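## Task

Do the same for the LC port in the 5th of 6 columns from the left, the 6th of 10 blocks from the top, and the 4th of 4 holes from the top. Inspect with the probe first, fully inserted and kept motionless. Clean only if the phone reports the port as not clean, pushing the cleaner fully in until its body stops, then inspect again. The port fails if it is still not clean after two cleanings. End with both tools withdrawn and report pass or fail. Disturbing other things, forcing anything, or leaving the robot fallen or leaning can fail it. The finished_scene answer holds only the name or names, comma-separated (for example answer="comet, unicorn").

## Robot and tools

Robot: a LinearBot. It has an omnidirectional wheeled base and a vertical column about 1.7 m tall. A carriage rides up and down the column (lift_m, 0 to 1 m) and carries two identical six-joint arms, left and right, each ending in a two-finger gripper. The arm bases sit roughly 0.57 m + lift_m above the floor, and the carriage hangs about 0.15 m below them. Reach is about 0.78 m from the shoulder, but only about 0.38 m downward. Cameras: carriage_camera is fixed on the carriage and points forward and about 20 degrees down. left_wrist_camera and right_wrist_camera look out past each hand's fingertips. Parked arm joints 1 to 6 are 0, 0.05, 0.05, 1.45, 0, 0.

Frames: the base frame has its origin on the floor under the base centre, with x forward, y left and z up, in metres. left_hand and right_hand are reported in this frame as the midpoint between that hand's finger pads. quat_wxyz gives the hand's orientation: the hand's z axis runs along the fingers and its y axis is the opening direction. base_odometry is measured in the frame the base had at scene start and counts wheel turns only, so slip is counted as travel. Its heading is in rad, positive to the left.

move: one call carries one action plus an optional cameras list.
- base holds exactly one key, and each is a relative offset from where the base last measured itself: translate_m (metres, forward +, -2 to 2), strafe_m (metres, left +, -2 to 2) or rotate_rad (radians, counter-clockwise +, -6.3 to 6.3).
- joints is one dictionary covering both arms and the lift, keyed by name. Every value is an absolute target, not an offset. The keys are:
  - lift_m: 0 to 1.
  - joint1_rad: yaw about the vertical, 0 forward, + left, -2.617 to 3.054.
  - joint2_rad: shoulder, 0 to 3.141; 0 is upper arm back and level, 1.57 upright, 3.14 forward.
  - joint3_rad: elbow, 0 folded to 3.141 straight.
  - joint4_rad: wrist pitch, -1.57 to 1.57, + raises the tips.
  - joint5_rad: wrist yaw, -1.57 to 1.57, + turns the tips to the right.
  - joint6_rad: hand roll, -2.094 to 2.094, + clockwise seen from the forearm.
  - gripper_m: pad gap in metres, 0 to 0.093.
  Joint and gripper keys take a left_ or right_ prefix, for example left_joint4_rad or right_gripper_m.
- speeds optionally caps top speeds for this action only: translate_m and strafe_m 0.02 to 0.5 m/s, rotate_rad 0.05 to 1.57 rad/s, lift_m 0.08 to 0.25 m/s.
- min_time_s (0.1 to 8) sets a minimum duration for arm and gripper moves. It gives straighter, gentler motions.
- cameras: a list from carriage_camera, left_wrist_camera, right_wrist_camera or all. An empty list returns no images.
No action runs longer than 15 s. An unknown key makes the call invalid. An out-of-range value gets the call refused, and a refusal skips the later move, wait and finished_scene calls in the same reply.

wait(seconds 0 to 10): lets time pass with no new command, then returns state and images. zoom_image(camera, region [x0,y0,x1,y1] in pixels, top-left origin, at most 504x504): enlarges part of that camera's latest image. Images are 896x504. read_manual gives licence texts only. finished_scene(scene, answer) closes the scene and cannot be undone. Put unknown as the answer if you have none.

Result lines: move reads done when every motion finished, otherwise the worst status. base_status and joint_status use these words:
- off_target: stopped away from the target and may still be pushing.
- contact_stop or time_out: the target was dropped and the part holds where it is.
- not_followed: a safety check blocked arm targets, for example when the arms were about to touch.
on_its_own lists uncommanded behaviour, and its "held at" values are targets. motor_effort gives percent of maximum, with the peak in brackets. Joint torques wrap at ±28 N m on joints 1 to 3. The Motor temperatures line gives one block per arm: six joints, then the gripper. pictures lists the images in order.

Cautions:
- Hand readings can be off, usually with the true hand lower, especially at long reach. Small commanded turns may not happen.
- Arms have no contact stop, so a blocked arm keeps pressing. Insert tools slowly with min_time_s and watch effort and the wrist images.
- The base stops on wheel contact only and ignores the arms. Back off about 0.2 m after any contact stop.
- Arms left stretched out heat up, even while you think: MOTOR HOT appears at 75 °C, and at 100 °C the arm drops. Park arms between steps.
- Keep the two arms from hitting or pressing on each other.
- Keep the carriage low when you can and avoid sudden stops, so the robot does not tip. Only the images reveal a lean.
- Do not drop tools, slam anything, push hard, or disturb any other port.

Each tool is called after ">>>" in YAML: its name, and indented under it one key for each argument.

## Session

>>> move:

Scene clock: 0.00 s.
Joint torques (N m): no reading
Motor temperatures (°C): left_arm=[29 32 44 36 28 27 28] | right_arm=[28 35 50 50 28 26 29]
base_odometry: x=+0.000 y=+0.000 heading=+0.000
base_status: not commanded
joint_positions: lift_m=+0.254 left_joint1_rad=-0.576 left_joint2_rad=+1.221 left_joint3_rad=+0.842 left_joint4_rad=+0.547 left_joint5_rad=+0.198 left_joint6_rad=+0.000 left_gripper_m=+0.01732 right_joint1_rad=+0.373 right_joint2_rad=+1.169 right_joint3_rad=+0.884 right_joint4_rad=+0.270 right_joint5_rad=+0.340 right_joint6_rad=-0.012 right_gripper_m=+0.04776
joint_status: not commanded
motor_effort: lift_m=+35 drive_wheels=+1
left_hand: x=+0.5571 y=+0.0520 z=+1.1750 quat_wxyz=(+0.711, +0.255, +0.594, -0.277) (m; base frame)
right_hand: x=+0.6226 y=-0.2142 z=+1.1487 quat_wxyz=(+0.702, -0.018, +0.712, +0.005) (m; base frame)
pictures: carriage_camera, left_wrist_camera, right_wrist_camera
camera_calibration:
left_wrist_camera: T_world_to_cam=[[-0.690432, -0.723377, -0.00543442, 0.427661], [-0.347341, 0.338093, -0.87467, 1.2055], [0.634554, -0.602012, -0.484689, 0.373753], [0, 0, 0, 1]] pos_world=[0.476822, 0.126795, 1.23789]
right_wrist_camera: T_world_to_cam=[[0.0662635, -0.996442, 0.0520883, -0.318067], [-0.590857, -0.0812513, -0.802675, 1.28079], [0.804051, 0.0224113, -0.594138, 0.30699], [0, 0, 0, 1]] pos_world=[0.531006, -0.219749, 1.22702]

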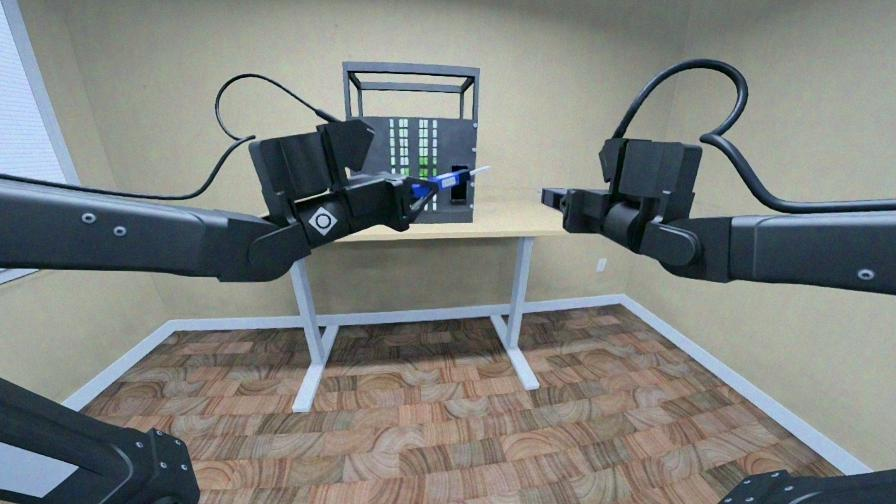

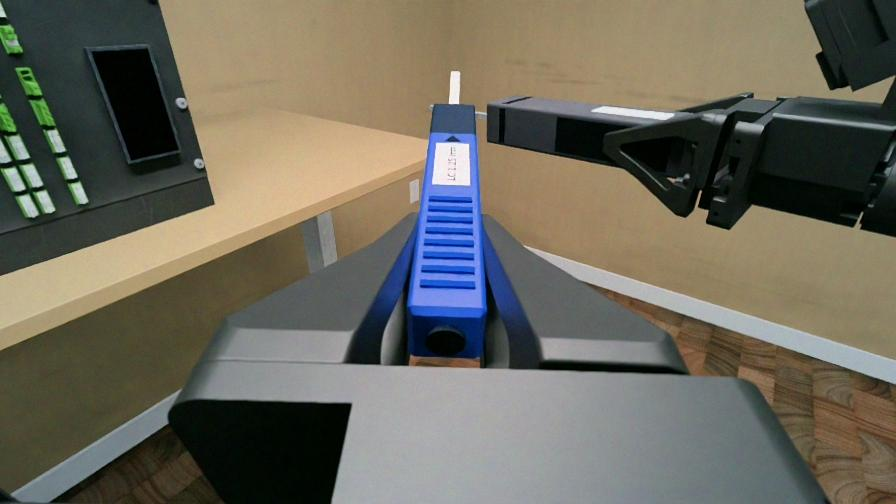

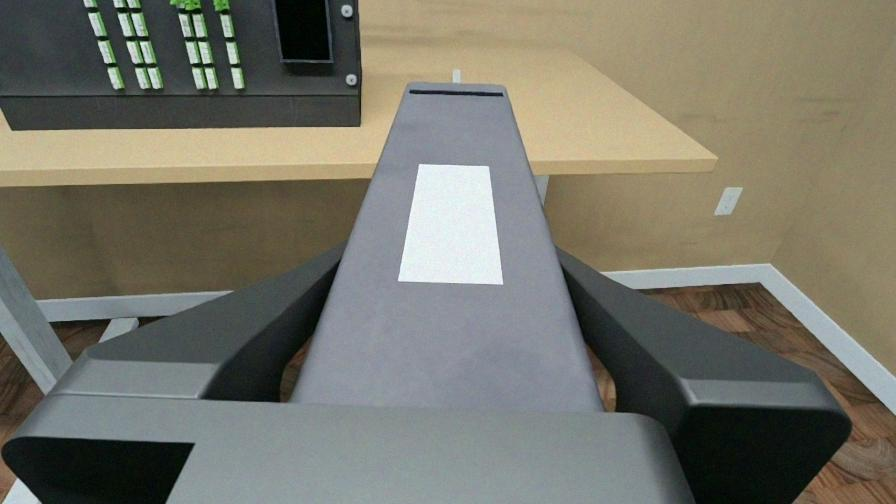

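>>> zoom_image:
  camera: "carriage_camera"
  region: [340, 100, 490, 230]

Scaled by 3.360 from the camera's 896x504 image, which has a finer 1280x720 frame.

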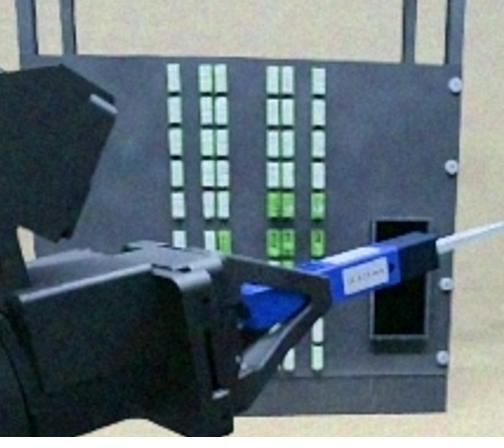

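>>> move:
  base: {"strafe_m": 0.12}
  joints: {"left_joint1_rad": 0.0, "left_joint2_rad": 1.224, "left_joint3_rad": 0.85, "left_joint4_rad": 0.538, "left_joint5_rad": 0.5, "left_joint6_rad": 0.0, "lift_m": 0.2425}
  min_time_s: 3
  speeds: {"strafe_m": 0.1, "lift_m": 0.08}
  cameras: ["carriage_camera"]

>>> move:
  joints: {"right_joint1_rad": 0.955, "right_joint2_rad": 1.708, "right_joint3_rad": 1.394, "right_joint4_rad": 0.439, "right_joint5_rad": 0.955, "right_joint6_rad": -0.03}
  min_time_s: 3
  cameras: ["carriage_camera"]

>>> move:
  joints: {"right_joint1_rad": 0.949, "right_joint2_rad": 1.686, "right_joint3_rad": 1.355}
  min_time_s: 1
  cameras: ["carriage_camera", "right_wrist_camera"]

Scene clock: 39.63 s.
Joint torques (N m): left_arm=[0.61 -4.22 8.25 2.2 0.13 -0.02] | right_arm=[-0.02 -3.82 8.57 3.38 0.06 -0.05]
Motor temperatures (°C): left_arm=[29 34 50 42 28 27 29] | right_arm=[28 35 57 58 28 26 30]
move: done
base_odometry: x=+0.000 y=+0.120 heading=+0.000
base_status: done
joint_positions: lift_m=+0.243 left_joint1_rad=-0.006 left_joint2_rad=+1.221 left_joint3_rad=+0.842 left_joint4_rad=+0.540 left_joint5_rad=+0.487 left_joint6_rad=+0.000 left_gripper_m=+0.01732 right_joint1_rad=+0.373 right_joint2_rad=+1.172 right_joint3_rad=+0.884 right_joint4_rad=+0.259 right_joint5_rad=+0.338 right_joint6_rad=-0.012 right_gripper_m=+0.04776
joint_status: all done
motor_effort: lift_m=+32(37) drive_wheels=-2(11)
left_hand: x=+0.6264 y=+0.2253 z=+1.1588 quat_wxyz=(+0.739, +0.186, +0.628, -0.158) (m; base frame)
right_hand: x=+0.6231 y=-0.2135 z=+1.1333 quat_wxyz=(+0.697, -0.020, +0.717, +0.004) (m; base frame)
pictures: carriage_camera
camera_calibration:
carriage_camera: T_world_to_cam=[[0.0437792, -0.998787, 0.0225464, -0.031952], [-0.363853, -0.0369585, -0.930723, 1.18637], [0.930427, 0.0325427, -0.365029, 0.308748], [0, 0, 0, 1]] pos_world=[0.145796, 0.00188573, 1.21761]

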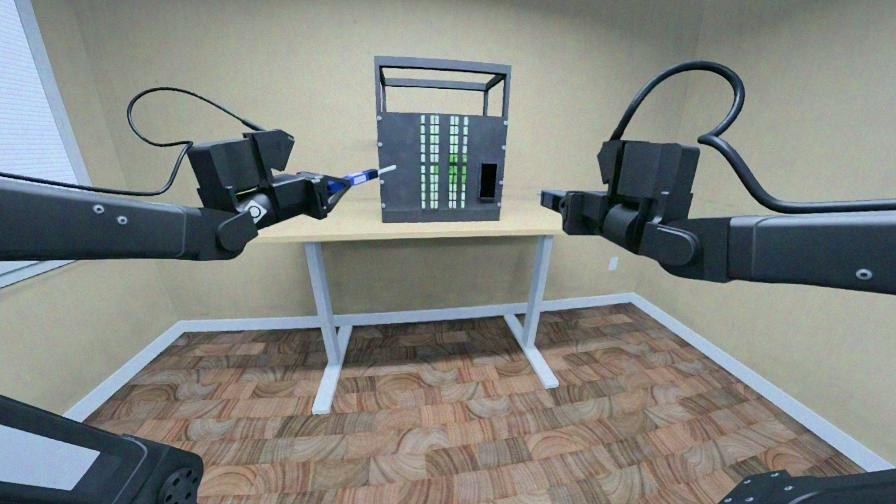

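Scene clock: 42.93 s.
Joint torques (N m): left_arm=[0.62 -4.21 8.2 2.21 0.13 -0.03] | right_arm=[0.59 -7.65 12.9 2.89 0.13 -0.14]
Motor temperatures (°C): left_arm=[29 34 51 42 28 27 29] | right_arm=[28 36 58 58 28 26 30]
move: off_target
base_odometry: x=+0.000 y=+0.120 heading=+0.000
base_status: not commanded
joint_positions: lift_m=+0.243 left_joint1_rad=-0.006 left_joint2_rad=+1.221 left_joint3_rad=+0.842 left_joint4_rad=+0.540 left_joint5_rad=+0.488 left_joint6_rad=+0.000 left_gripper_m=+0.01732 right_joint1_rad=+0.949 right_joint2_rad=+1.700 right_joint3_rad=+1.340 right_joint4_rad=+0.387 right_joint5_rad=+0.945 right_joint6_rad=-0.022 right_gripper_m=+0.04776
joint_status: right_joint4_rad off_target (ended at +0.387, target +0.439); the others done
motor_effort: lift_m=+37(39) drive_wheels=-1(2)
left_hand: x=+0.6263 y=+0.2251 z=+1.1587 quat_wxyz=(+0.739, +0.186, +0.628, -0.159) (m; base frame)
right_hand: x=+0.6171 y=-0.0001 z=+1.1454 quat_wxyz=(+0.713, -0.001, +0.701, +0.001) (m; base frame)
pictures: carriage_camera
camera_calibration:
carriage_camera: T_world_to_cam=[[0.0437792, -0.998787, 0.0225464, -0.031952], [-0.363853, -0.0369585, -0.930723, 1.18637], [0.930427, 0.0325427, -0.365029, 0.308748], [0, 0, 0, 1]] pos_world=[0.145796, 0.00188573, 1.21761]

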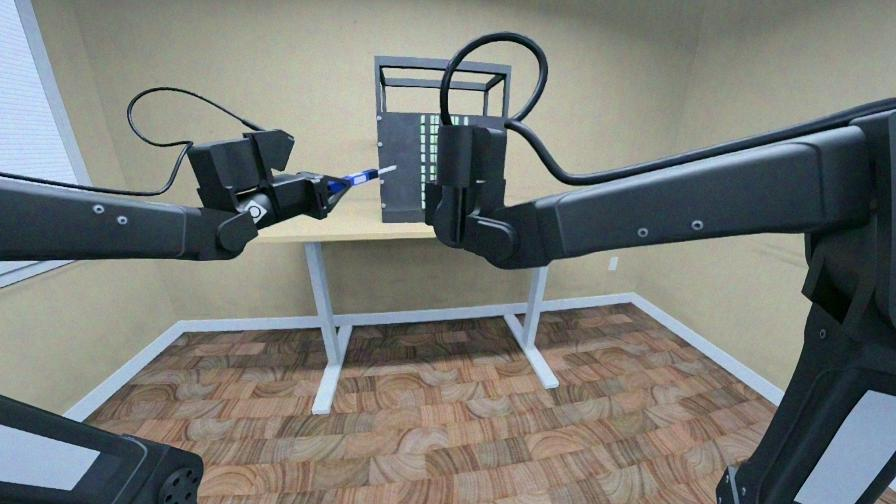

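Scene clock: 44.23 s.
Joint torques (N m): left_arm=[0.61 -4.19 8.24 2.21 0.13 -0.02] | right_arm=[0.08 -9.35 9.52 2.88 0.12 -0.13]
Motor temperatures (°C): left_arm=[29 34 51 42 28 27 29] | right_arm=[28 36 58 58 28 26 30]
move: done
base_odometry: x=+0.000 y=+0.120 heading=+0.000
base_status: not commanded
joint_positions: lift_m=+0.243 left_joint1_rad=-0.006 left_joint2_rad=+1.221 left_joint3_rad=+0.842 left_joint4_rad=+0.540 left_joint5_rad=+0.488 left_joint6_rad=+0.000 left_gripper_m=+0.01732 right_joint1_rad=+0.949 right_joint2_rad=+1.700 right_joint3_rad=+1.340 right_joint4_rad=+0.388 right_joint5_rad=+0.946 right_joint6_rad=-0.023 right_gripper_m=+0.04776
joint_status: all done
motor_effort: lift_m=+34(38) drive_wheels=-1(1)
left_hand: x=+0.6263 y=+0.2251 z=+1.1587 quat_wxyz=(+0.739, +0.186, +0.628, -0.159) (m; base frame)
right_hand: x=+0.6171 y=-0.0003 z=+1.1455 quat_wxyz=(+0.713, -0.001, +0.701, +0.001) (m; base frame)
pictures: carriage_camera, right_wrist_camera
camera_calibration:
carriage_camera: T_world_to_cam=[[0.0437792, -0.998787, 0.0225464, -0.031952], [-0.363853, -0.0369585, -0.930723, 1.18637], [0.930427, 0.0325427, -0.365029, 0.308748], [0, 0, 0, 1]] pos_world=[0.145796, 0.00188573, 1.21761]
right_wrist_camera: T_world_to_cam=[[0.0343447, -0.99878, 0.03549, -0.0656853], [-0.56758, -0.0487211, -0.821875, 1.30002], [0.822602, 0.00808364, -0.568561, 0.263998], [0, 0, 0, 1]] pos_world=[0.522959, -0.00440057, 1.22089]

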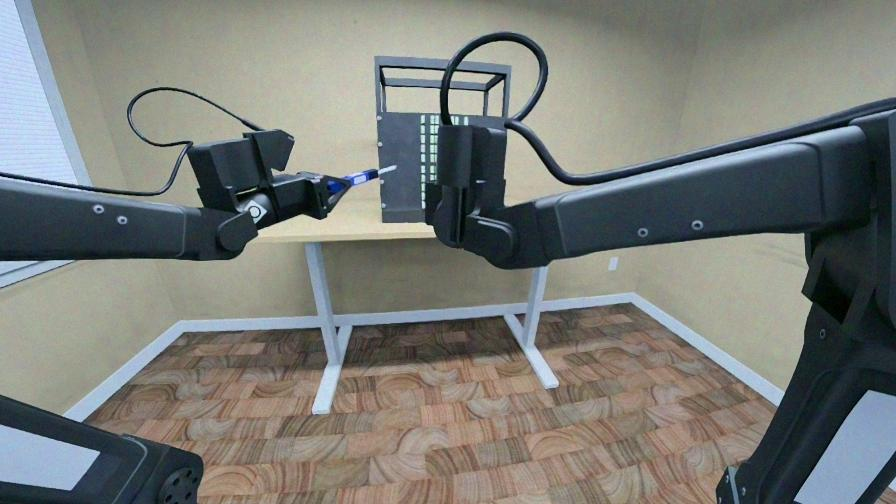

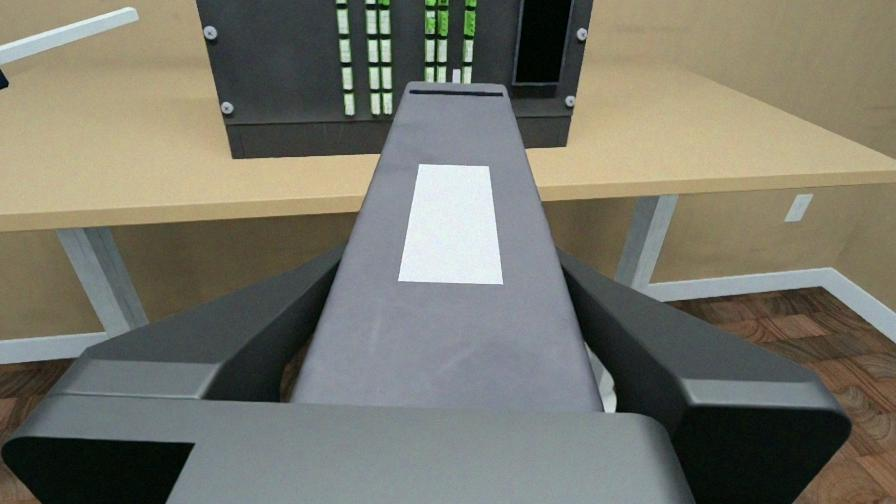

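>>> move:
  base: {"rotate_rad": 0.19}
  speeds: {"rotate_rad": 0.3}
  cameras: []

>>> move:
  base: {"strafe_m": -0.216}
  speeds: {"strafe_m": 0.12}
  cameras: []

>>> move:
  base: {"translate_m": 0.15}
  speeds: {"translate_m": 0.12}
  cameras: ["carriage_camera", "right_wrist_camera", "left_wrist_camera"]

Scene clock: 78.33 s.
Joint torques (N m): left_arm=[0.31 -4.23 8.25 2.23 0.11 -0.03] | right_arm=[0.06 -9.4 9.52 2.84 0.06 -0.13]
Motor temperatures (°C): left_arm=[29 34 52 41 28 27 30] | right_arm=[28 41 57 59 28 26 30]
move: done
base_odometry: x=+0.000 y=+0.120 heading=+0.190
base_status: done
joint_positions: lift_m=+0.243 left_joint1_rad=-0.003 left_joint2_rad=+1.221 left_joint3_rad=+0.842 left_joint4_rad=+0.538 left_joint5_rad=+0.491 left_joint6_rad=+0.000 left_gripper_m=+0.01732 right_joint1_rad=+0.949 right_joint2_rad=+1.700 right_joint3_rad=+1.340 right_joint4_rad=+0.391 right_joint5_rad=+0.952 right_joint6_rad=-0.023 right_gripper_m=+0.04776
joint_status: not commanded
motor_effort: lift_m=+32(40) drive_wheels=+4(9)
left_hand: x=+0.6265 y=+0.2261 z=+1.1582 quat_wxyz=(+0.738, +0.186, +0.629, -0.159) (m; base frame)
right_hand: x=+0.6171 y=-0.0014 z=+1.1460 quat_wxyz=(+0.713, +0.002, +0.701, -0.001) (m; base frame)
pictures: none
No camera images: "cameras" was empty.

Scene clock: 80.93 s.
Joint torques (N m): left_arm=[0.27 -4.22 8.23 2.21 0.09 -0.02] | right_arm=[0.09 -9.43 9.51 2.84 0.05 -0.14]
Motor temperatures (°C): left_arm=[29 34 52 41 28 27 30] | right_arm=[28 41 57 59 28 26 30]
move: done
base_odometry: x=+0.041 y=-0.092 heading=+0.191
base_status: done
joint_positions: lift_m=+0.243 left_joint1_rad=-0.003 left_joint2_rad=+1.221 left_joint3_rad=+0.842 left_joint4_rad=+0.538 left_joint5_rad=+0.493 left_joint6_rad=+0.000 left_gripper_m=+0.01732 right_joint1_rad=+0.948 right_joint2_rad=+1.700 right_joint3_rad=+1.340 right_joint4_rad=+0.392 right_joint5_rad=+0.953 right_joint6_rad=-0.023 right_gripper_m=+0.04776
joint_status: not commanded
motor_effort: lift_m=+35(39) drive_wheels=-6(11)
left_hand: x=+0.6264 y=+0.2258 z=+1.1581 quat_wxyz=(+0.738, +0.187, +0.629, -0.159) (m; base frame)
right_hand: x=+0.6172 y=-0.0017 z=+1.1462 quat_wxyz=(+0.714, +0.003, +0.701, -0.001) (m; base frame)
pictures: none
No camera images: "cameras" was empty.

Scene clock: 83.03 s.
Joint torques (N m): left_arm=[0.31 -4.21 8.29 2.23 0.08 -0.02] | right_arm=[-0.01 -9.37 9.52 2.8 0.04 -0.13]
Motor temperatures (°C): left_arm=[29 34 53 41 28 27 30] | right_arm=[28 41 57 59 28 26 30]
move: done
base_odometry: x=+0.188 y=-0.064 heading=+0.190
base_status: done
joint_positions: lift_m=+0.243 left_joint1_rad=-0.003 left_joint2_rad=+1.221 left_joint3_rad=+0.842 left_joint4_rad=+0.537 left_joint5_rad=+0.493 left_joint6_rad=+0.000 left_gripper_m=+0.01732 right_joint1_rad=+0.949 right_joint2_rad=+1.700 right_joint3_rad=+1.340 right_joint4_rad=+0.394 right_joint5_rad=+0.954 right_joint6_rad=-0.023 right_gripper_m=+0.04776
joint_status: not commanded
motor_effort: lift_m=+35(37) drive_wheels=-3(8)
left_hand: x=+0.6264 y=+0.2258 z=+1.1578 quat_wxyz=(+0.738, +0.186, +0.629, -0.159) (m; base frame)
right_hand: x=+0.6170 y=-0.0015 z=+1.1465 quat_wxyz=(+0.714, +0.003, +0.700, +0.000) (m; base frame)
pictures: carriage_camera, left_wrist_camera, right_wrist_camera
camera_calibration:
carriage_camera: T_world_to_cam=[[0.0437792, -0.998787, 0.0225464, -0.031952], [-0.363853, -0.0369585, -0.930723, 1.18637], [0.930427, 0.0325427, -0.365029, 0.308748], [0, 0, 0, 1]] pos_world=[0.145796, 0.00188573, 1.21761]
left_wrist_camera: T_world_to_cam=[[-0.461272, -0.886016, -0.0469437, 0.542374], [-0.431191, 0.270096, -0.860885, 1.20771], [0.775437, -0.376861, -0.50663, 0.312343], [0, 0, 0, 1]] pos_world=[0.528732, 0.272064, 1.2234]
right_wrist_camera: T_world_to_cam=[[0.0269622, -0.999149, 0.0312042, -0.0574383], [-0.56534, -0.040985, -0.823839, 1.30155], [0.824417, 0.00457157, -0.565964, 0.260477], [0, 0, 0, 1]] pos_world=[0.522627, -0.0052361, 1.22148]

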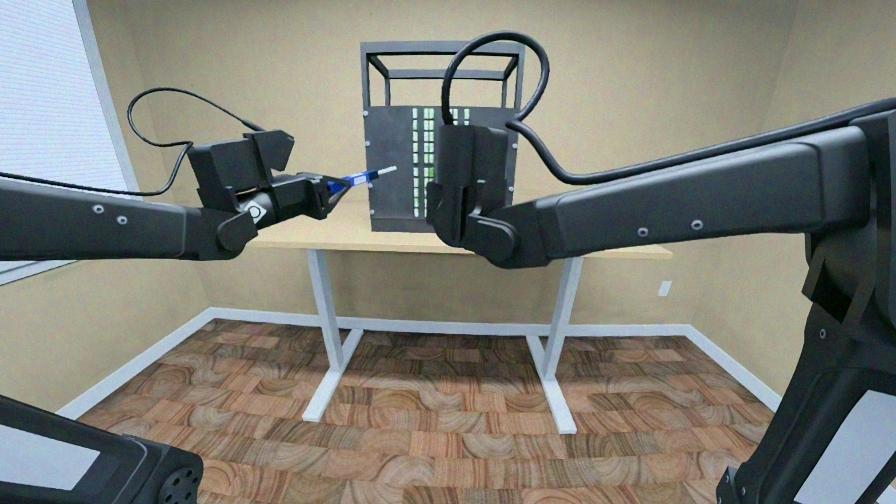

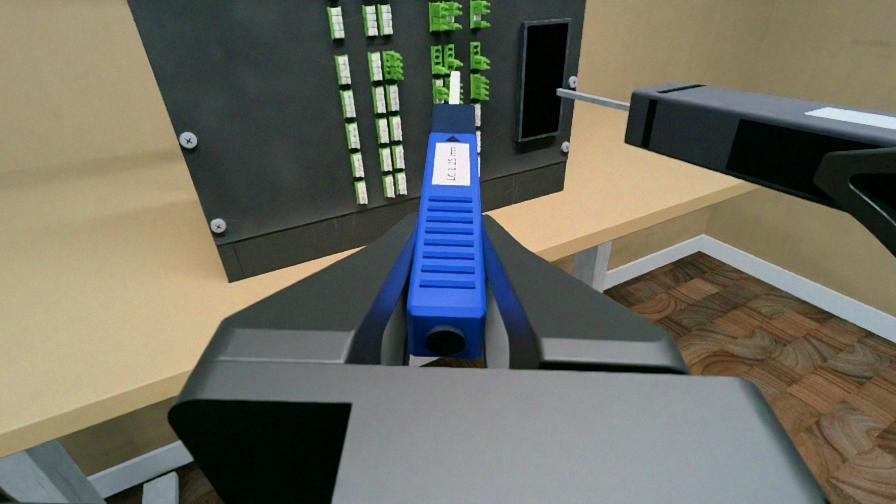

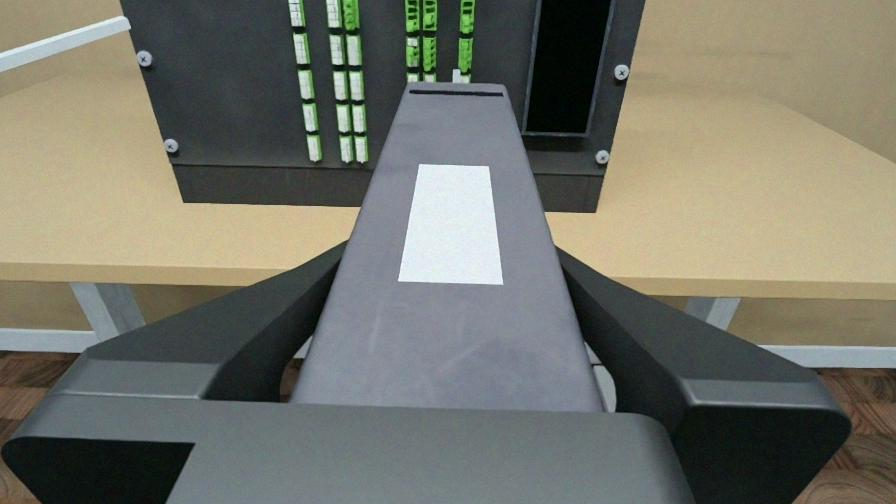

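>>> zoom_image:
  camera: "right_wrist_camera"
  region: [405, 0, 525, 100]

>>> zoom_image:
  camera: "left_wrist_camera"
  region: [400, 0, 520, 110]

Scaled by 4.200 from the camera's 896x504 image, which has a finer 1280x720 frame.

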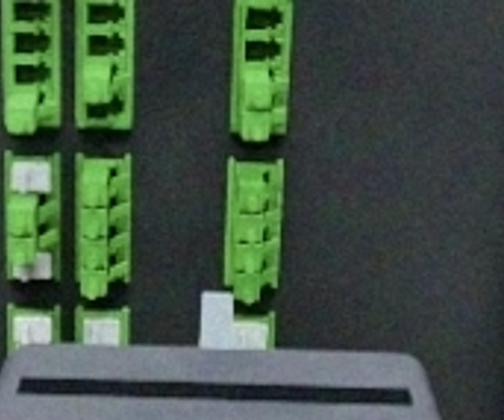

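Scaled by 4.200 from the camera's 896x504 image, which has a finer 1280x720 frame.

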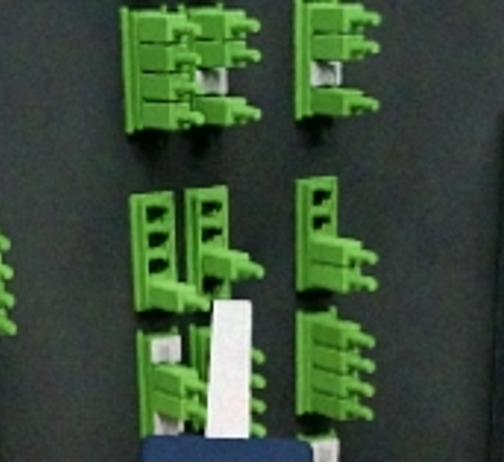

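>>> move:
  base: {"rotate_rad": 0.016}
  joints: {"right_joint5_rad": 0.936}
  speeds: {"rotate_rad": 0.2}
  cameras: []

>>> move:
  base: {"strafe_m": 0.015}
  joints: {"right_joint5_rad": 0.946}
  speeds: {"strafe_m": 0.05}
  cameras: []

>>> move:
  base: {"translate_m": 0.1}
  speeds: {"translate_m": 0.1}
  cameras: []

>>> wait:
  seconds: 0.4
  cameras: ["right_wrist_camera", "left_wrist_camera"]

>>> zoom_image:
  camera: "right_wrist_camera"
  region: [405, 0, 525, 100]

Scene clock: 119.70 s.
Joint torques (N m): left_arm=[0.1 -4.19 8.18 2.25 0.08 -0.02] | right_arm=[-0.03 -9.37 9.52 2.82 -0.07 -0.14]
Motor temperatures (°C): left_arm=[29 34 53 41 28 27 30] | right_arm=[28 44 58 60 28 26 30]
move: done
base_odometry: x=+0.189 y=-0.064 heading=+0.205
base_status: done
joint_positions: lift_m=+0.243 left_joint1_rad=-0.001 left_joint2_rad=+1.221 left_joint3_rad=+0.842 left_joint4_rad=+0.537 left_joint5_rad=+0.494 left_joint6_rad=+0.000 left_gripper_m=+0.01732 right_joint1_rad=+0.950 right_joint2_rad=+1.700 right_joint3_rad=+1.340 right_joint4_rad=+0.394 right_joint5_rad=+0.944 right_joint6_rad=-0.023 right_gripper_m=+0.04776
joint_status: all done
motor_effort: lift_m=+34(39) drive_wheels=-6(7)
left_hand: x=+0.6265 y=+0.2264 z=+1.1578 quat_wxyz=(+0.738, +0.186, +0.629, -0.159) (m; base frame)
right_hand: x=+0.6167 y=+0.0005 z=+1.1465 quat_wxyz=(+0.714, -0.001, +0.700, +0.003) (m; base frame)
pictures: none
No camera images: "cameras" was empty.

Scene clock: 120.50 s.
Joint torques (N m): left_arm=[0.08 -4.25 8.24 2.25 0.08 -0.03] | right_arm=[0.02 -9.39 9.52 2.81 0.02 -0.13]
Motor temperatures (°C): left_arm=[29 34 53 41 28 27 30] | right_arm=[28 44 58 60 28 26 30]
move: done
base_odometry: x=+0.186 y=-0.049 heading=+0.205
base_status: done
joint_positions: lift_m=+0.243 left_joint1_rad=-0.001 left_joint2_rad=+1.221 left_joint3_rad=+0.842 left_joint4_rad=+0.536 left_joint5_rad=+0.494 left_joint6_rad=+0.000 left_gripper_m=+0.01732 right_joint1_rad=+0.949 right_joint2_rad=+1.700 right_joint3_rad=+1.340 right_joint4_rad=+0.394 right_joint5_rad=+0.946 right_joint6_rad=-0.023 right_gripper_m=+0.04776
joint_status: all done
motor_effort: lift_m=+37(38) drive_wheels=-4(7)
left_hand: x=+0.6265 y=+0.2265 z=+1.1577 quat_wxyz=(+0.737, +0.186, +0.629, -0.159) (m; base frame)
right_hand: x=+0.6168 y=+0.0000 z=+1.1465 quat_wxyz=(+0.714, +0.000, +0.700, +0.003) (m; base frame)
pictures: none
No camera images: "cameras" was empty.

Scene clock: 122.20 s.
Joint torques (N m): left_arm=[0.06 -4.1 8.24 2.24 0.08 -0.03] | right_arm=[-0.08 -9.4 9.52 2.82 0.02 -0.13]
Motor temperatures (°C): left_arm=[29 34 53 41 28 27 30] | right_arm=[28 44 58 60 28 26 30]
move: done
base_odometry: x=+0.284 y=-0.029 heading=+0.206
base_status: done
joint_positions: lift_m=+0.243 left_joint1_rad=-0.001 left_joint2_rad=+1.221 left_joint3_rad=+0.842 left_joint4_rad=+0.536 left_joint5_rad=+0.494 left_joint6_rad=+0.000 left_gripper_m=+0.01732 right_joint1_rad=+0.950 right_joint2_rad=+1.700 right_joint3_rad=+1.340 right_joint4_rad=+0.394 right_joint5_rad=+0.947 right_joint6_rad=-0.023 right_gripper_m=+0.04776
joint_status: not commanded
motor_effort: lift_m=+34(36) drive_wheels=-4(10)
left_hand: x=+0.6265 y=+0.2265 z=+1.1576 quat_wxyz=(+0.737, +0.186, +0.630, -0.159) (m; base frame)
right_hand: x=+0.6167 y=+0.0000 z=+1.1465 quat_wxyz=(+0.714, +0.001, +0.700, +0.002) (m; base frame)
pictures: none
No camera images: "cameras" was empty.

Scene clock: 122.60 s.
Joint torques (N m): left_arm=[0.08 -4.23 8.23 2.25 0.07 -0.02] | right_arm=[-0.03 -9.39 9.51 2.82 0.02 -0.14]
Motor temperatures (°C): left_arm=[29 34 53 41 28 27 30] | right_arm=[28 44 58 60 28 26 30]
base_odometry: x=+0.284 y=-0.029 heading=+0.206
base_status: done
joint_positions: lift_m=+0.243 left_joint1_rad=-0.001 left_joint2_rad=+1.221 left_joint3_rad=+0.842 left_joint4_rad=+0.536 left_joint5_rad=+0.494 left_joint6_rad=+0.000 left_gripper_m=+0.01732 right_joint1_rad=+0.950 right_joint2_rad=+1.700 right_joint3_rad=+1.340 right_joint4_rad=+0.394 right_joint5_rad=+0.947 right_joint6_rad=-0.023 right_gripper_m=+0.04776
joint_status: not commanded
motor_effort: lift_m=+35(36) drive_wheels=-4(10)
left_hand: x=+0.6265 y=+0.2265 z=+1.1576 quat_wxyz=(+0.737, +0.186, +0.630, -0.159) (m; base frame)
right_hand: x=+0.6167 y=+0.0000 z=+1.1465 quat_wxyz=(+0.714, +0.001, +0.700, +0.002) (m; base frame)
wait: 0.40 s; at rest by 0.27 s
pictures: left_wrist_camera, right_wrist_camera
camera_calibration:
left_wrist_camera: T_world_to_cam=[[-0.460667, -0.886347, -0.0466337, 0.54238], [-0.432386, 0.269991, -0.860318, 1.20743], [0.775131, -0.376157, -0.50762, 0.31349], [0, 0, 0, 1]] pos_world=[0.528936, 0.272663, 1.2232]
right_wrist_camera: T_world_to_cam=[[0.0346331, -0.998908, 0.031361, -0.0607988], [-0.564868, -0.045452, -0.823928, 1.30136], [0.824454, 0.0108204, -0.565826, 0.260592], [0, 0, 0, 1]] pos_world=[0.522358, -0.0044026, 1.22159]

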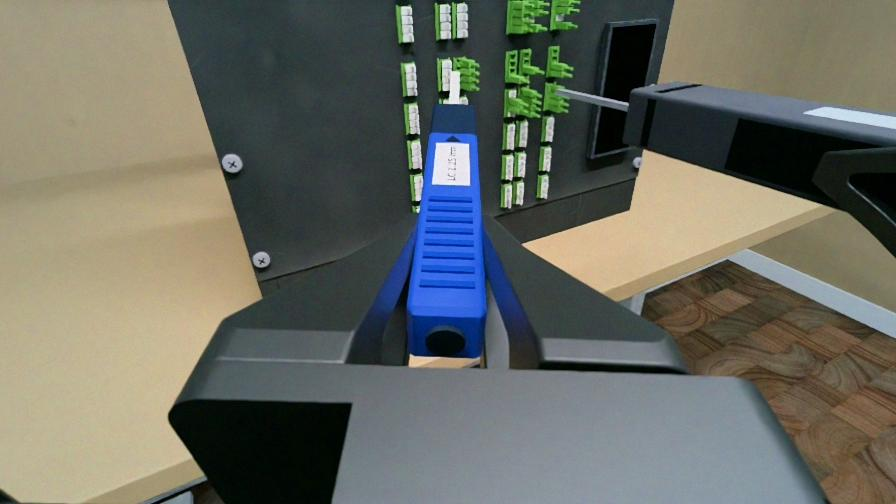

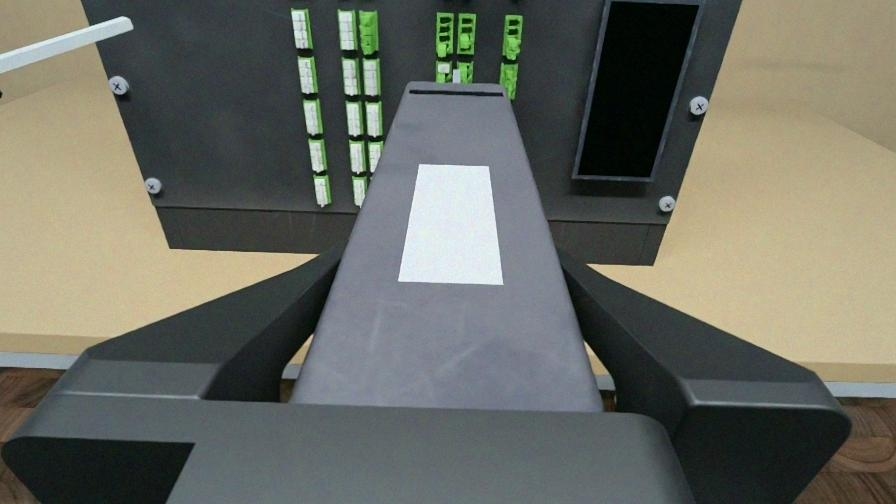

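Scaled by 4.200 from the camera's 896x504 image, which has a finer 1280x720 frame.

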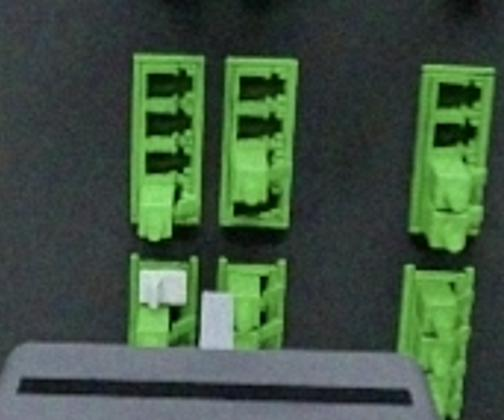

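>>> move:
  base: {"strafe_m": -0.0045}
  joints: {"lift_m": 0.2465}
  speeds: {"strafe_m": 0.03, "lift_m": 0.08}
  cameras: []

>>> move:
  base: {"translate_m": 0.03}
  speeds: {"translate_m": 0.05}
  cameras: []

>>> wait:
  seconds: 0.4
  cameras: ["right_wrist_camera", "left_wrist_camera"]

>>> zoom_image:
  camera: "right_wrist_camera"
  region: [425, 10, 497, 90]

>>> zoom_image:
  camera: "left_wrist_camera"
  region: [490, 20, 650, 160]

Scene clock: 143.93 s.
Joint torques (N m): left_arm=[0.09 -4.25 8.23 2.27 0.06 -0.02] | right_arm=[-0.08 -9.33 9.55 2.8 0.02 -0.12]
Motor temperatures (°C): left_arm=[29 33 53 41 28 27 30] | right_arm=[28 45 58 61 28 26 31]
move: done
base_odometry: x=+0.284 y=-0.033 heading=+0.206
base_status: done
joint_positions: lift_m=+0.246 left_joint1_rad=-0.001 left_joint2_rad=+1.221 left_joint3_rad=+0.842 left_joint4_rad=+0.535 left_joint5_rad=+0.495 left_joint6_rad=+0.000 left_gripper_m=+0.01732 right_joint1_rad=+0.950 right_joint2_rad=+1.700 right_joint3_rad=+1.340 right_joint4_rad=+0.395 right_joint5_rad=+0.947 right_joint6_rad=-0.023 right_gripper_m=+0.04776
joint_status: all done
motor_effort: lift_m=+38(45) drive_wheels=+3(6)
left_hand: x=+0.6265 y=+0.2260 z=+1.1609 quat_wxyz=(+0.737, +0.187, +0.630, -0.160) (m; base frame)
right_hand: x=+0.6167 y=-0.0001 z=+1.1504 quat_wxyz=(+0.714, +0.001, +0.700, +0.003) (m; base frame)
pictures: none
No camera images: "cameras" was empty.

Scene clock: 145.03 s.
Joint torques (N m): left_arm=[0.13 -4.36 8.31 2.27 0.06 -0.03] | right_arm=[-0.12 -9.43 9.52 2.8 0.02 -0.13]
Motor temperatures (°C): left_arm=[29 33 53 41 28 27 30] | right_arm=[28 45 58 61 28 26 31]
move: done
base_odometry: x=+0.314 y=-0.027 heading=+0.205
base_status: done
joint_positions: lift_m=+0.246 left_joint1_rad=-0.001 left_joint2_rad=+1.221 left_joint3_rad=+0.842 left_joint4_rad=+0.535 left_joint5_rad=+0.495 left_joint6_rad=+0.000 left_gripper_m=+0.01732 right_joint1_rad=+0.951 right_joint2_rad=+1.700 right_joint3_rad=+1.340 right_joint4_rad=+0.395 right_joint5_rad=+0.947 right_joint6_rad=-0.023 right_gripper_m=+0.04776
joint_status: not commanded
motor_effort: lift_m=+37(43) drive_wheels=-4(11)
left_hand: x=+0.6265 y=+0.2260 z=+1.1608 quat_wxyz=(+0.737, +0.187, +0.630, -0.160) (m; base frame)
right_hand: x=+0.6165 y=+0.0002 z=+1.1504 quat_wxyz=(+0.714, +0.001, +0.700, +0.003) (m; base frame)
pictures: none
No camera images: "cameras" was empty.

Scene clock: 145.43 s.
Joint torques (N m): left_arm=[0.16 -4.25 8.24 2.27 0.06 -0.02] | right_arm=[-0.14 -9.39 9.51 2.79 0.02 -0.12]
Motor temperatures (°C): left_arm=[29 33 53 41 28 27 30] | right_arm=[28 45 58 61 28 26 31]
base_odometry: x=+0.314 y=-0.027 heading=+0.205
base_status: done
joint_positions: lift_m=+0.246 left_joint1_rad=-0.001 left_joint2_rad=+1.221 left_joint3_rad=+0.842 left_joint4_rad=+0.535 left_joint5_rad=+0.495 left_joint6_rad=+0.000 left_gripper_m=+0.01732 right_joint1_rad=+0.951 right_joint2_rad=+1.700 right_joint3_rad=+1.340 right_joint4_rad=+0.395 right_joint5_rad=+0.947 right_joint6_rad=-0.023 right_gripper_m=+0.04776
joint_status: not commanded
motor_effort: lift_m=+36(43) drive_wheels=-4(11)
left_hand: x=+0.6265 y=+0.2260 z=+1.1608 quat_wxyz=(+0.737, +0.187, +0.630, -0.160) (m; base frame)
right_hand: x=+0.6165 y=+0.0002 z=+1.1504 quat_wxyz=(+0.714, +0.001, +0.700, +0.003) (m; base frame)
wait: 0.40 s; at rest by 0.27 s
pictures: left_wrist_camera, right_wrist_camera
camera_calibration:
left_wrist_camera: T_world_to_cam=[[-0.462446, -0.885448, -0.0460959, 0.542359], [-0.433144, 0.270971, -0.859628, 1.20977], [0.773647, -0.377565, -0.508836, 0.317683], [0, 0, 0, 1]] pos_world=[0.529041, 0.272364, 1.2266]
right_wrist_camera: T_world_to_cam=[[0.0353049, -0.998913, 0.0304412, -0.0600262], [-0.564292, -0.0450653, -0.824344, 1.30446], [0.82482, 0.0119256, -0.56527, 0.262062], [0, 0, 0, 1]] pos_world=[0.52206, -0.00430041, 1.22528]

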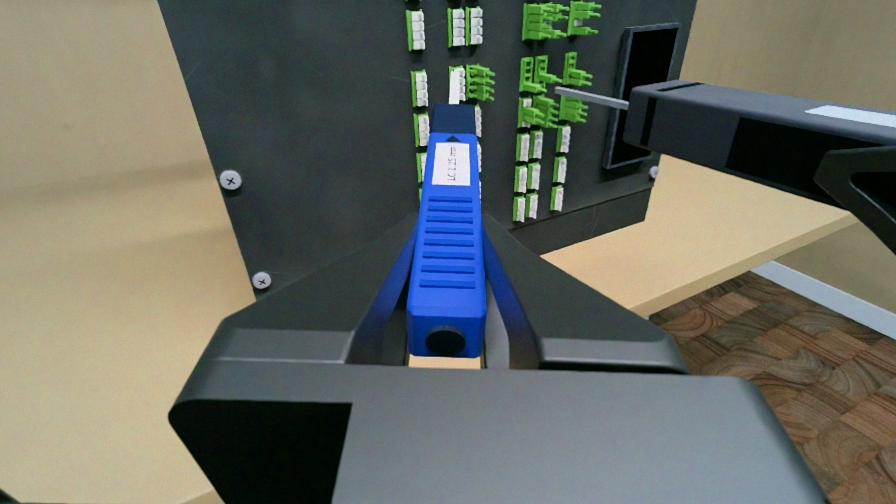

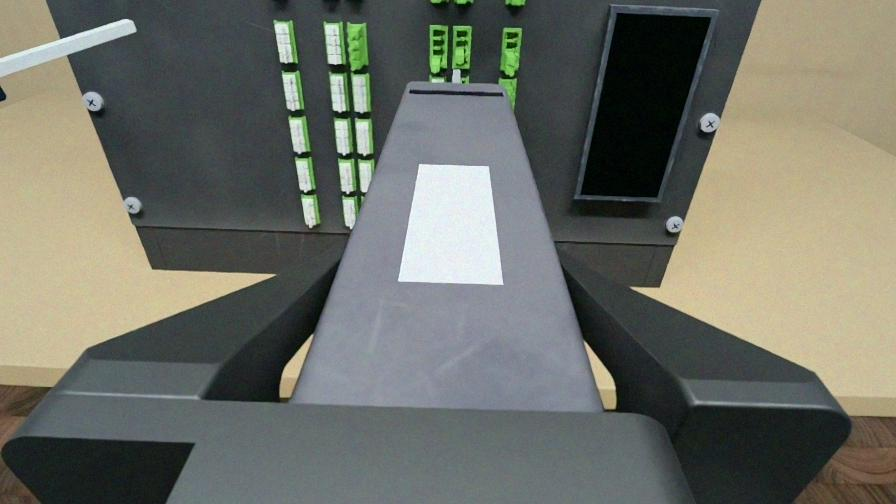

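Scaled by 6.300 from the camera's 896x504 image, which has a finer 1280x720 frame.

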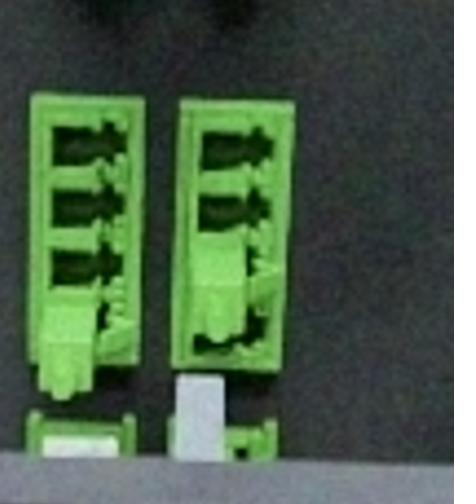

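Scaled by 3.150 from the camera's 896x504 image, which has a finer 1280x720 frame.

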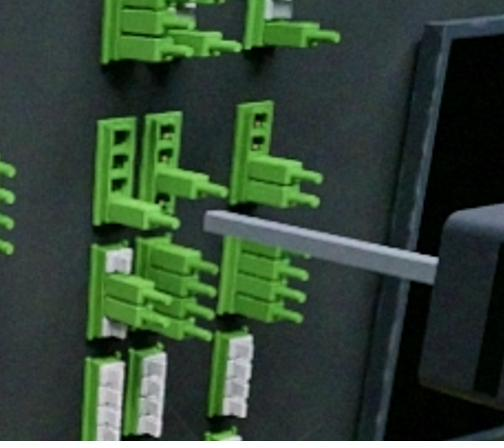

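>>> move:
  base: {"translate_m": 0.014}
  speeds: {"translate_m": 0.03}
  cameras: []

>>> wait:
  seconds: 0.4
  cameras: ["right_wrist_camera", "left_wrist_camera"]

>>> zoom_image:
  camera: "right_wrist_camera"
  region: [435, 20, 485, 85]

>>> zoom_image:
  camera: "left_wrist_camera"
  region: [510, 40, 590, 110]

Scene clock: 159.50 s.
Joint torques (N m): left_arm=[0.13 -4.31 8.17 2.31 0.06 -0.02] | right_arm=[-0.17 -9.4 9.52 2.84 0.02 -0.13]
Motor temperatures (°C): left_arm=[29 33 53 41 28 27 30] | right_arm=[28 46 59 61 28 26 31]
move: done
base_odometry: x=+0.328 y=-0.024 heading=+0.205
base_status: done
joint_positions: lift_m=+0.246 left_joint1_rad=-0.001 left_joint2_rad=+1.221 left_joint3_rad=+0.842 left_joint4_rad=+0.534 left_joint5_rad=+0.495 left_joint6_rad=+0.000 left_gripper_m=+0.01732 right_joint1_rad=+0.951 right_joint2_rad=+1.700 right_joint3_rad=+1.340 right_joint4_rad=+0.394 right_joint5_rad=+0.946 right_joint6_rad=-0.023 right_gripper_m=+0.04776
joint_status: not commanded
motor_effort: lift_m=+39(44) drive_wheels=+3(10)
left_hand: x=+0.6265 y=+0.2260 z=+1.1607 quat_wxyz=(+0.736, +0.187, +0.630, -0.160) (m; base frame)
right_hand: x=+0.6164 y=+0.0005 z=+1.1502 quat_wxyz=(+0.714, +0.000, +0.700, +0.003) (m; base frame)
pictures: none
No camera images: "cameras" was empty.

Scene clock: 159.90 s.
Joint torques (N m): left_arm=[0.13 -4.3 8.27 2.29 0.07 -0.02] | right_arm=[-0.14 -9.42 9.52 2.81 0.03 -0.13]
Motor temperatures (°C): left_arm=[29 33 53 41 28 27 30] | right_arm=[28 46 59 61 28 26 31]
base_odometry: x=+0.328 y=-0.024 heading=+0.205
base_status: done
joint_positions: lift_m=+0.246 left_joint1_rad=-0.001 left_joint2_rad=+1.221 left_joint3_rad=+0.842 left_joint4_rad=+0.534 left_joint5_rad=+0.495 left_joint6_rad=+0.000 left_gripper_m=+0.01732 right_joint1_rad=+0.951 right_joint2_rad=+1.700 right_joint3_rad=+1.340 right_joint4_rad=+0.394 right_joint5_rad=+0.946 right_joint6_rad=-0.023 right_gripper_m=+0.04776
joint_status: not commanded
motor_effort: lift_m=+38(44) drive_wheels=+3(10)
left_hand: x=+0.6265 y=+0.2260 z=+1.1607 quat_wxyz=(+0.736, +0.187, +0.630, -0.160) (m; base frame)
right_hand: x=+0.6164 y=+0.0005 z=+1.1502 quat_wxyz=(+0.714, +0.000, +0.700, +0.003) (m; base frame)
wait: 0.40 s; at rest by 0.27 s
pictures: left_wrist_camera, right_wrist_camera
camera_calibration:
left_wrist_camera: T_world_to_cam=[[-0.46247, -0.885445, -0.0459263, 0.542209], [-0.433472, 0.270982, -0.85946, 1.20978], [0.773449, -0.377566, -0.509136, 0.318078], [0, 0, 0, 1]] pos_world=[0.529142, 0.272364, 1.2266]
right_wrist_camera: T_world_to_cam=[[0.0364797, -0.998851, 0.0310912, -0.0611275], [-0.564525, -0.0462697, -0.824118, 1.30423], [0.82461, 0.0125118, -0.565564, 0.262471], [0, 0, 0, 1]] pos_world=[0.522065, -0.00399474, 1.22519]

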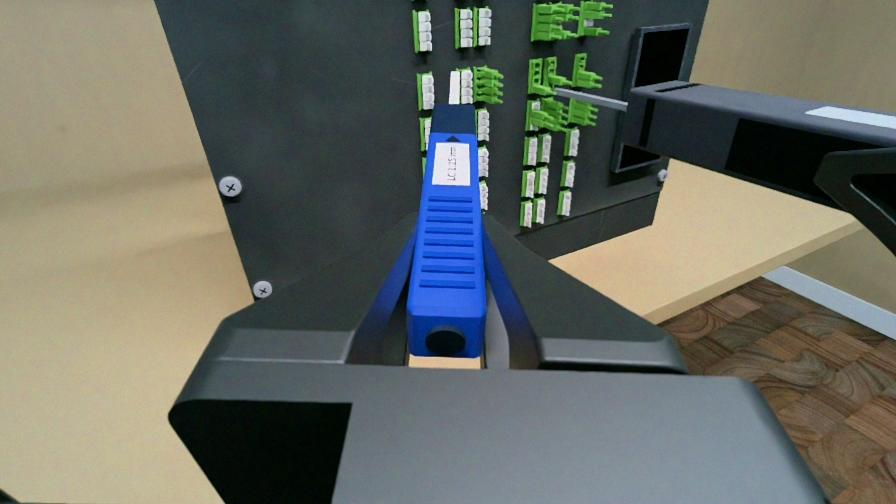

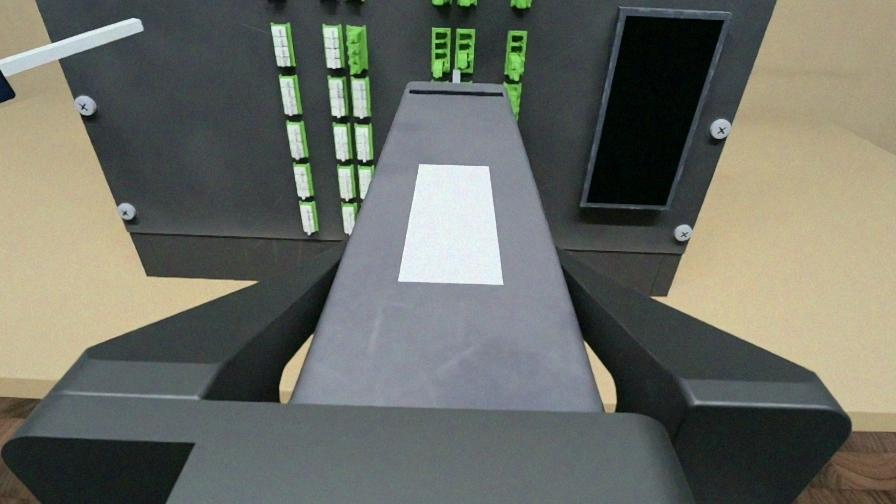

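Scaled by 7.754 from the camera's 896x504 image, which has a finer 1280x720 frame.

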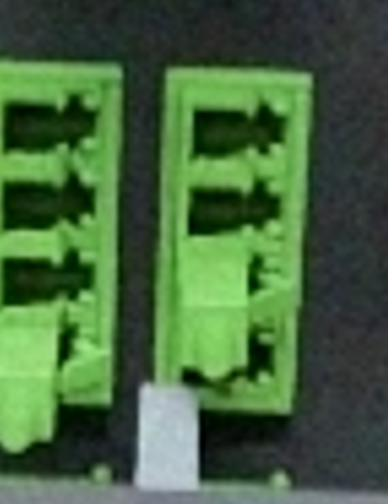

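Scaled by 6.300 from the camera's 896x504 image, which has a finer 1280x720 frame.

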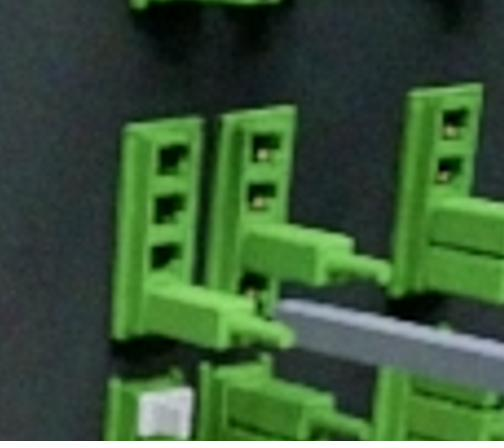

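>>> wait:
  seconds: 0.1
  cameras: ["right_wrist_camera"]

>>> zoom_image:
  camera: "right_wrist_camera"
  region: [435, 20, 485, 85]

Scene clock: 171.23 s.
Joint torques (N m): left_arm=[0.13 -4.25 8.24 2.27 0.06 -0.03] | right_arm=[-0.16 -9.39 9.52 2.81 0.02 -0.14]
Motor temperatures (°C): left_arm=[29 33 53 41 28 27 30] | right_arm=[28 46 59 61 28 26 31]
base_odometry: x=+0.328 y=-0.024 heading=+0.205
base_status: done
joint_positions: lift_m=+0.246 left_joint1_rad=-0.001 left_joint2_rad=+1.221 left_joint3_rad=+0.842 left_joint4_rad=+0.534 left_joint5_rad=+0.495 left_joint6_rad=+0.000 left_gripper_m=+0.01732 right_joint1_rad=+0.951 right_joint2_rad=+1.700 right_joint3_rad=+1.340 right_joint4_rad=+0.394 right_joint5_rad=+0.946 right_joint6_rad=-0.023 right_gripper_m=+0.04776
joint_status: not commanded
motor_effort: lift_m=+33(44) drive_wheels=+3(10)
left_hand: x=+0.6265 y=+0.2260 z=+1.1607 quat_wxyz=(+0.736, +0.187, +0.630, -0.160) (m; base frame)
right_hand: x=+0.6164 y=+0.0005 z=+1.1502 quat_wxyz=(+0.714, +0.000, +0.700, +0.003) (m; base frame)
wait: 0.10 s; at rest from the start
pictures: right_wrist_camera
camera_calibration:
right_wrist_camera: T_world_to_cam=[[0.0364797, -0.998851, 0.0310912, -0.0611275], [-0.564525, -0.0462697, -0.824118, 1.30423], [0.82461, 0.0125118, -0.565564, 0.262471], [0, 0, 0, 1]] pos_world=[0.522065, -0.00399474, 1.22519]

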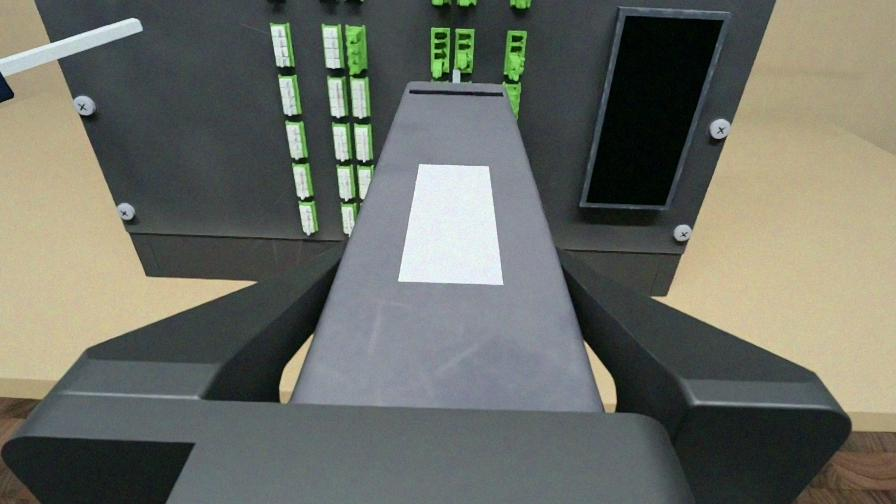

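Scaled by 7.754 from the camera's 896x504 image, which has a finer 1280x720 frame.

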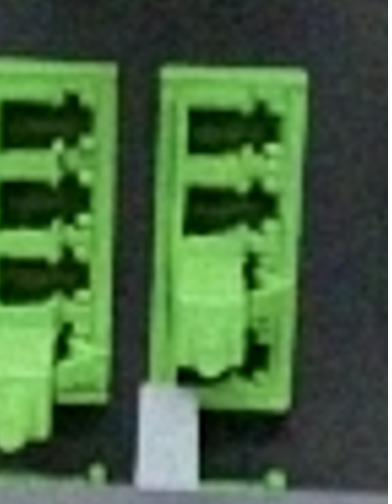

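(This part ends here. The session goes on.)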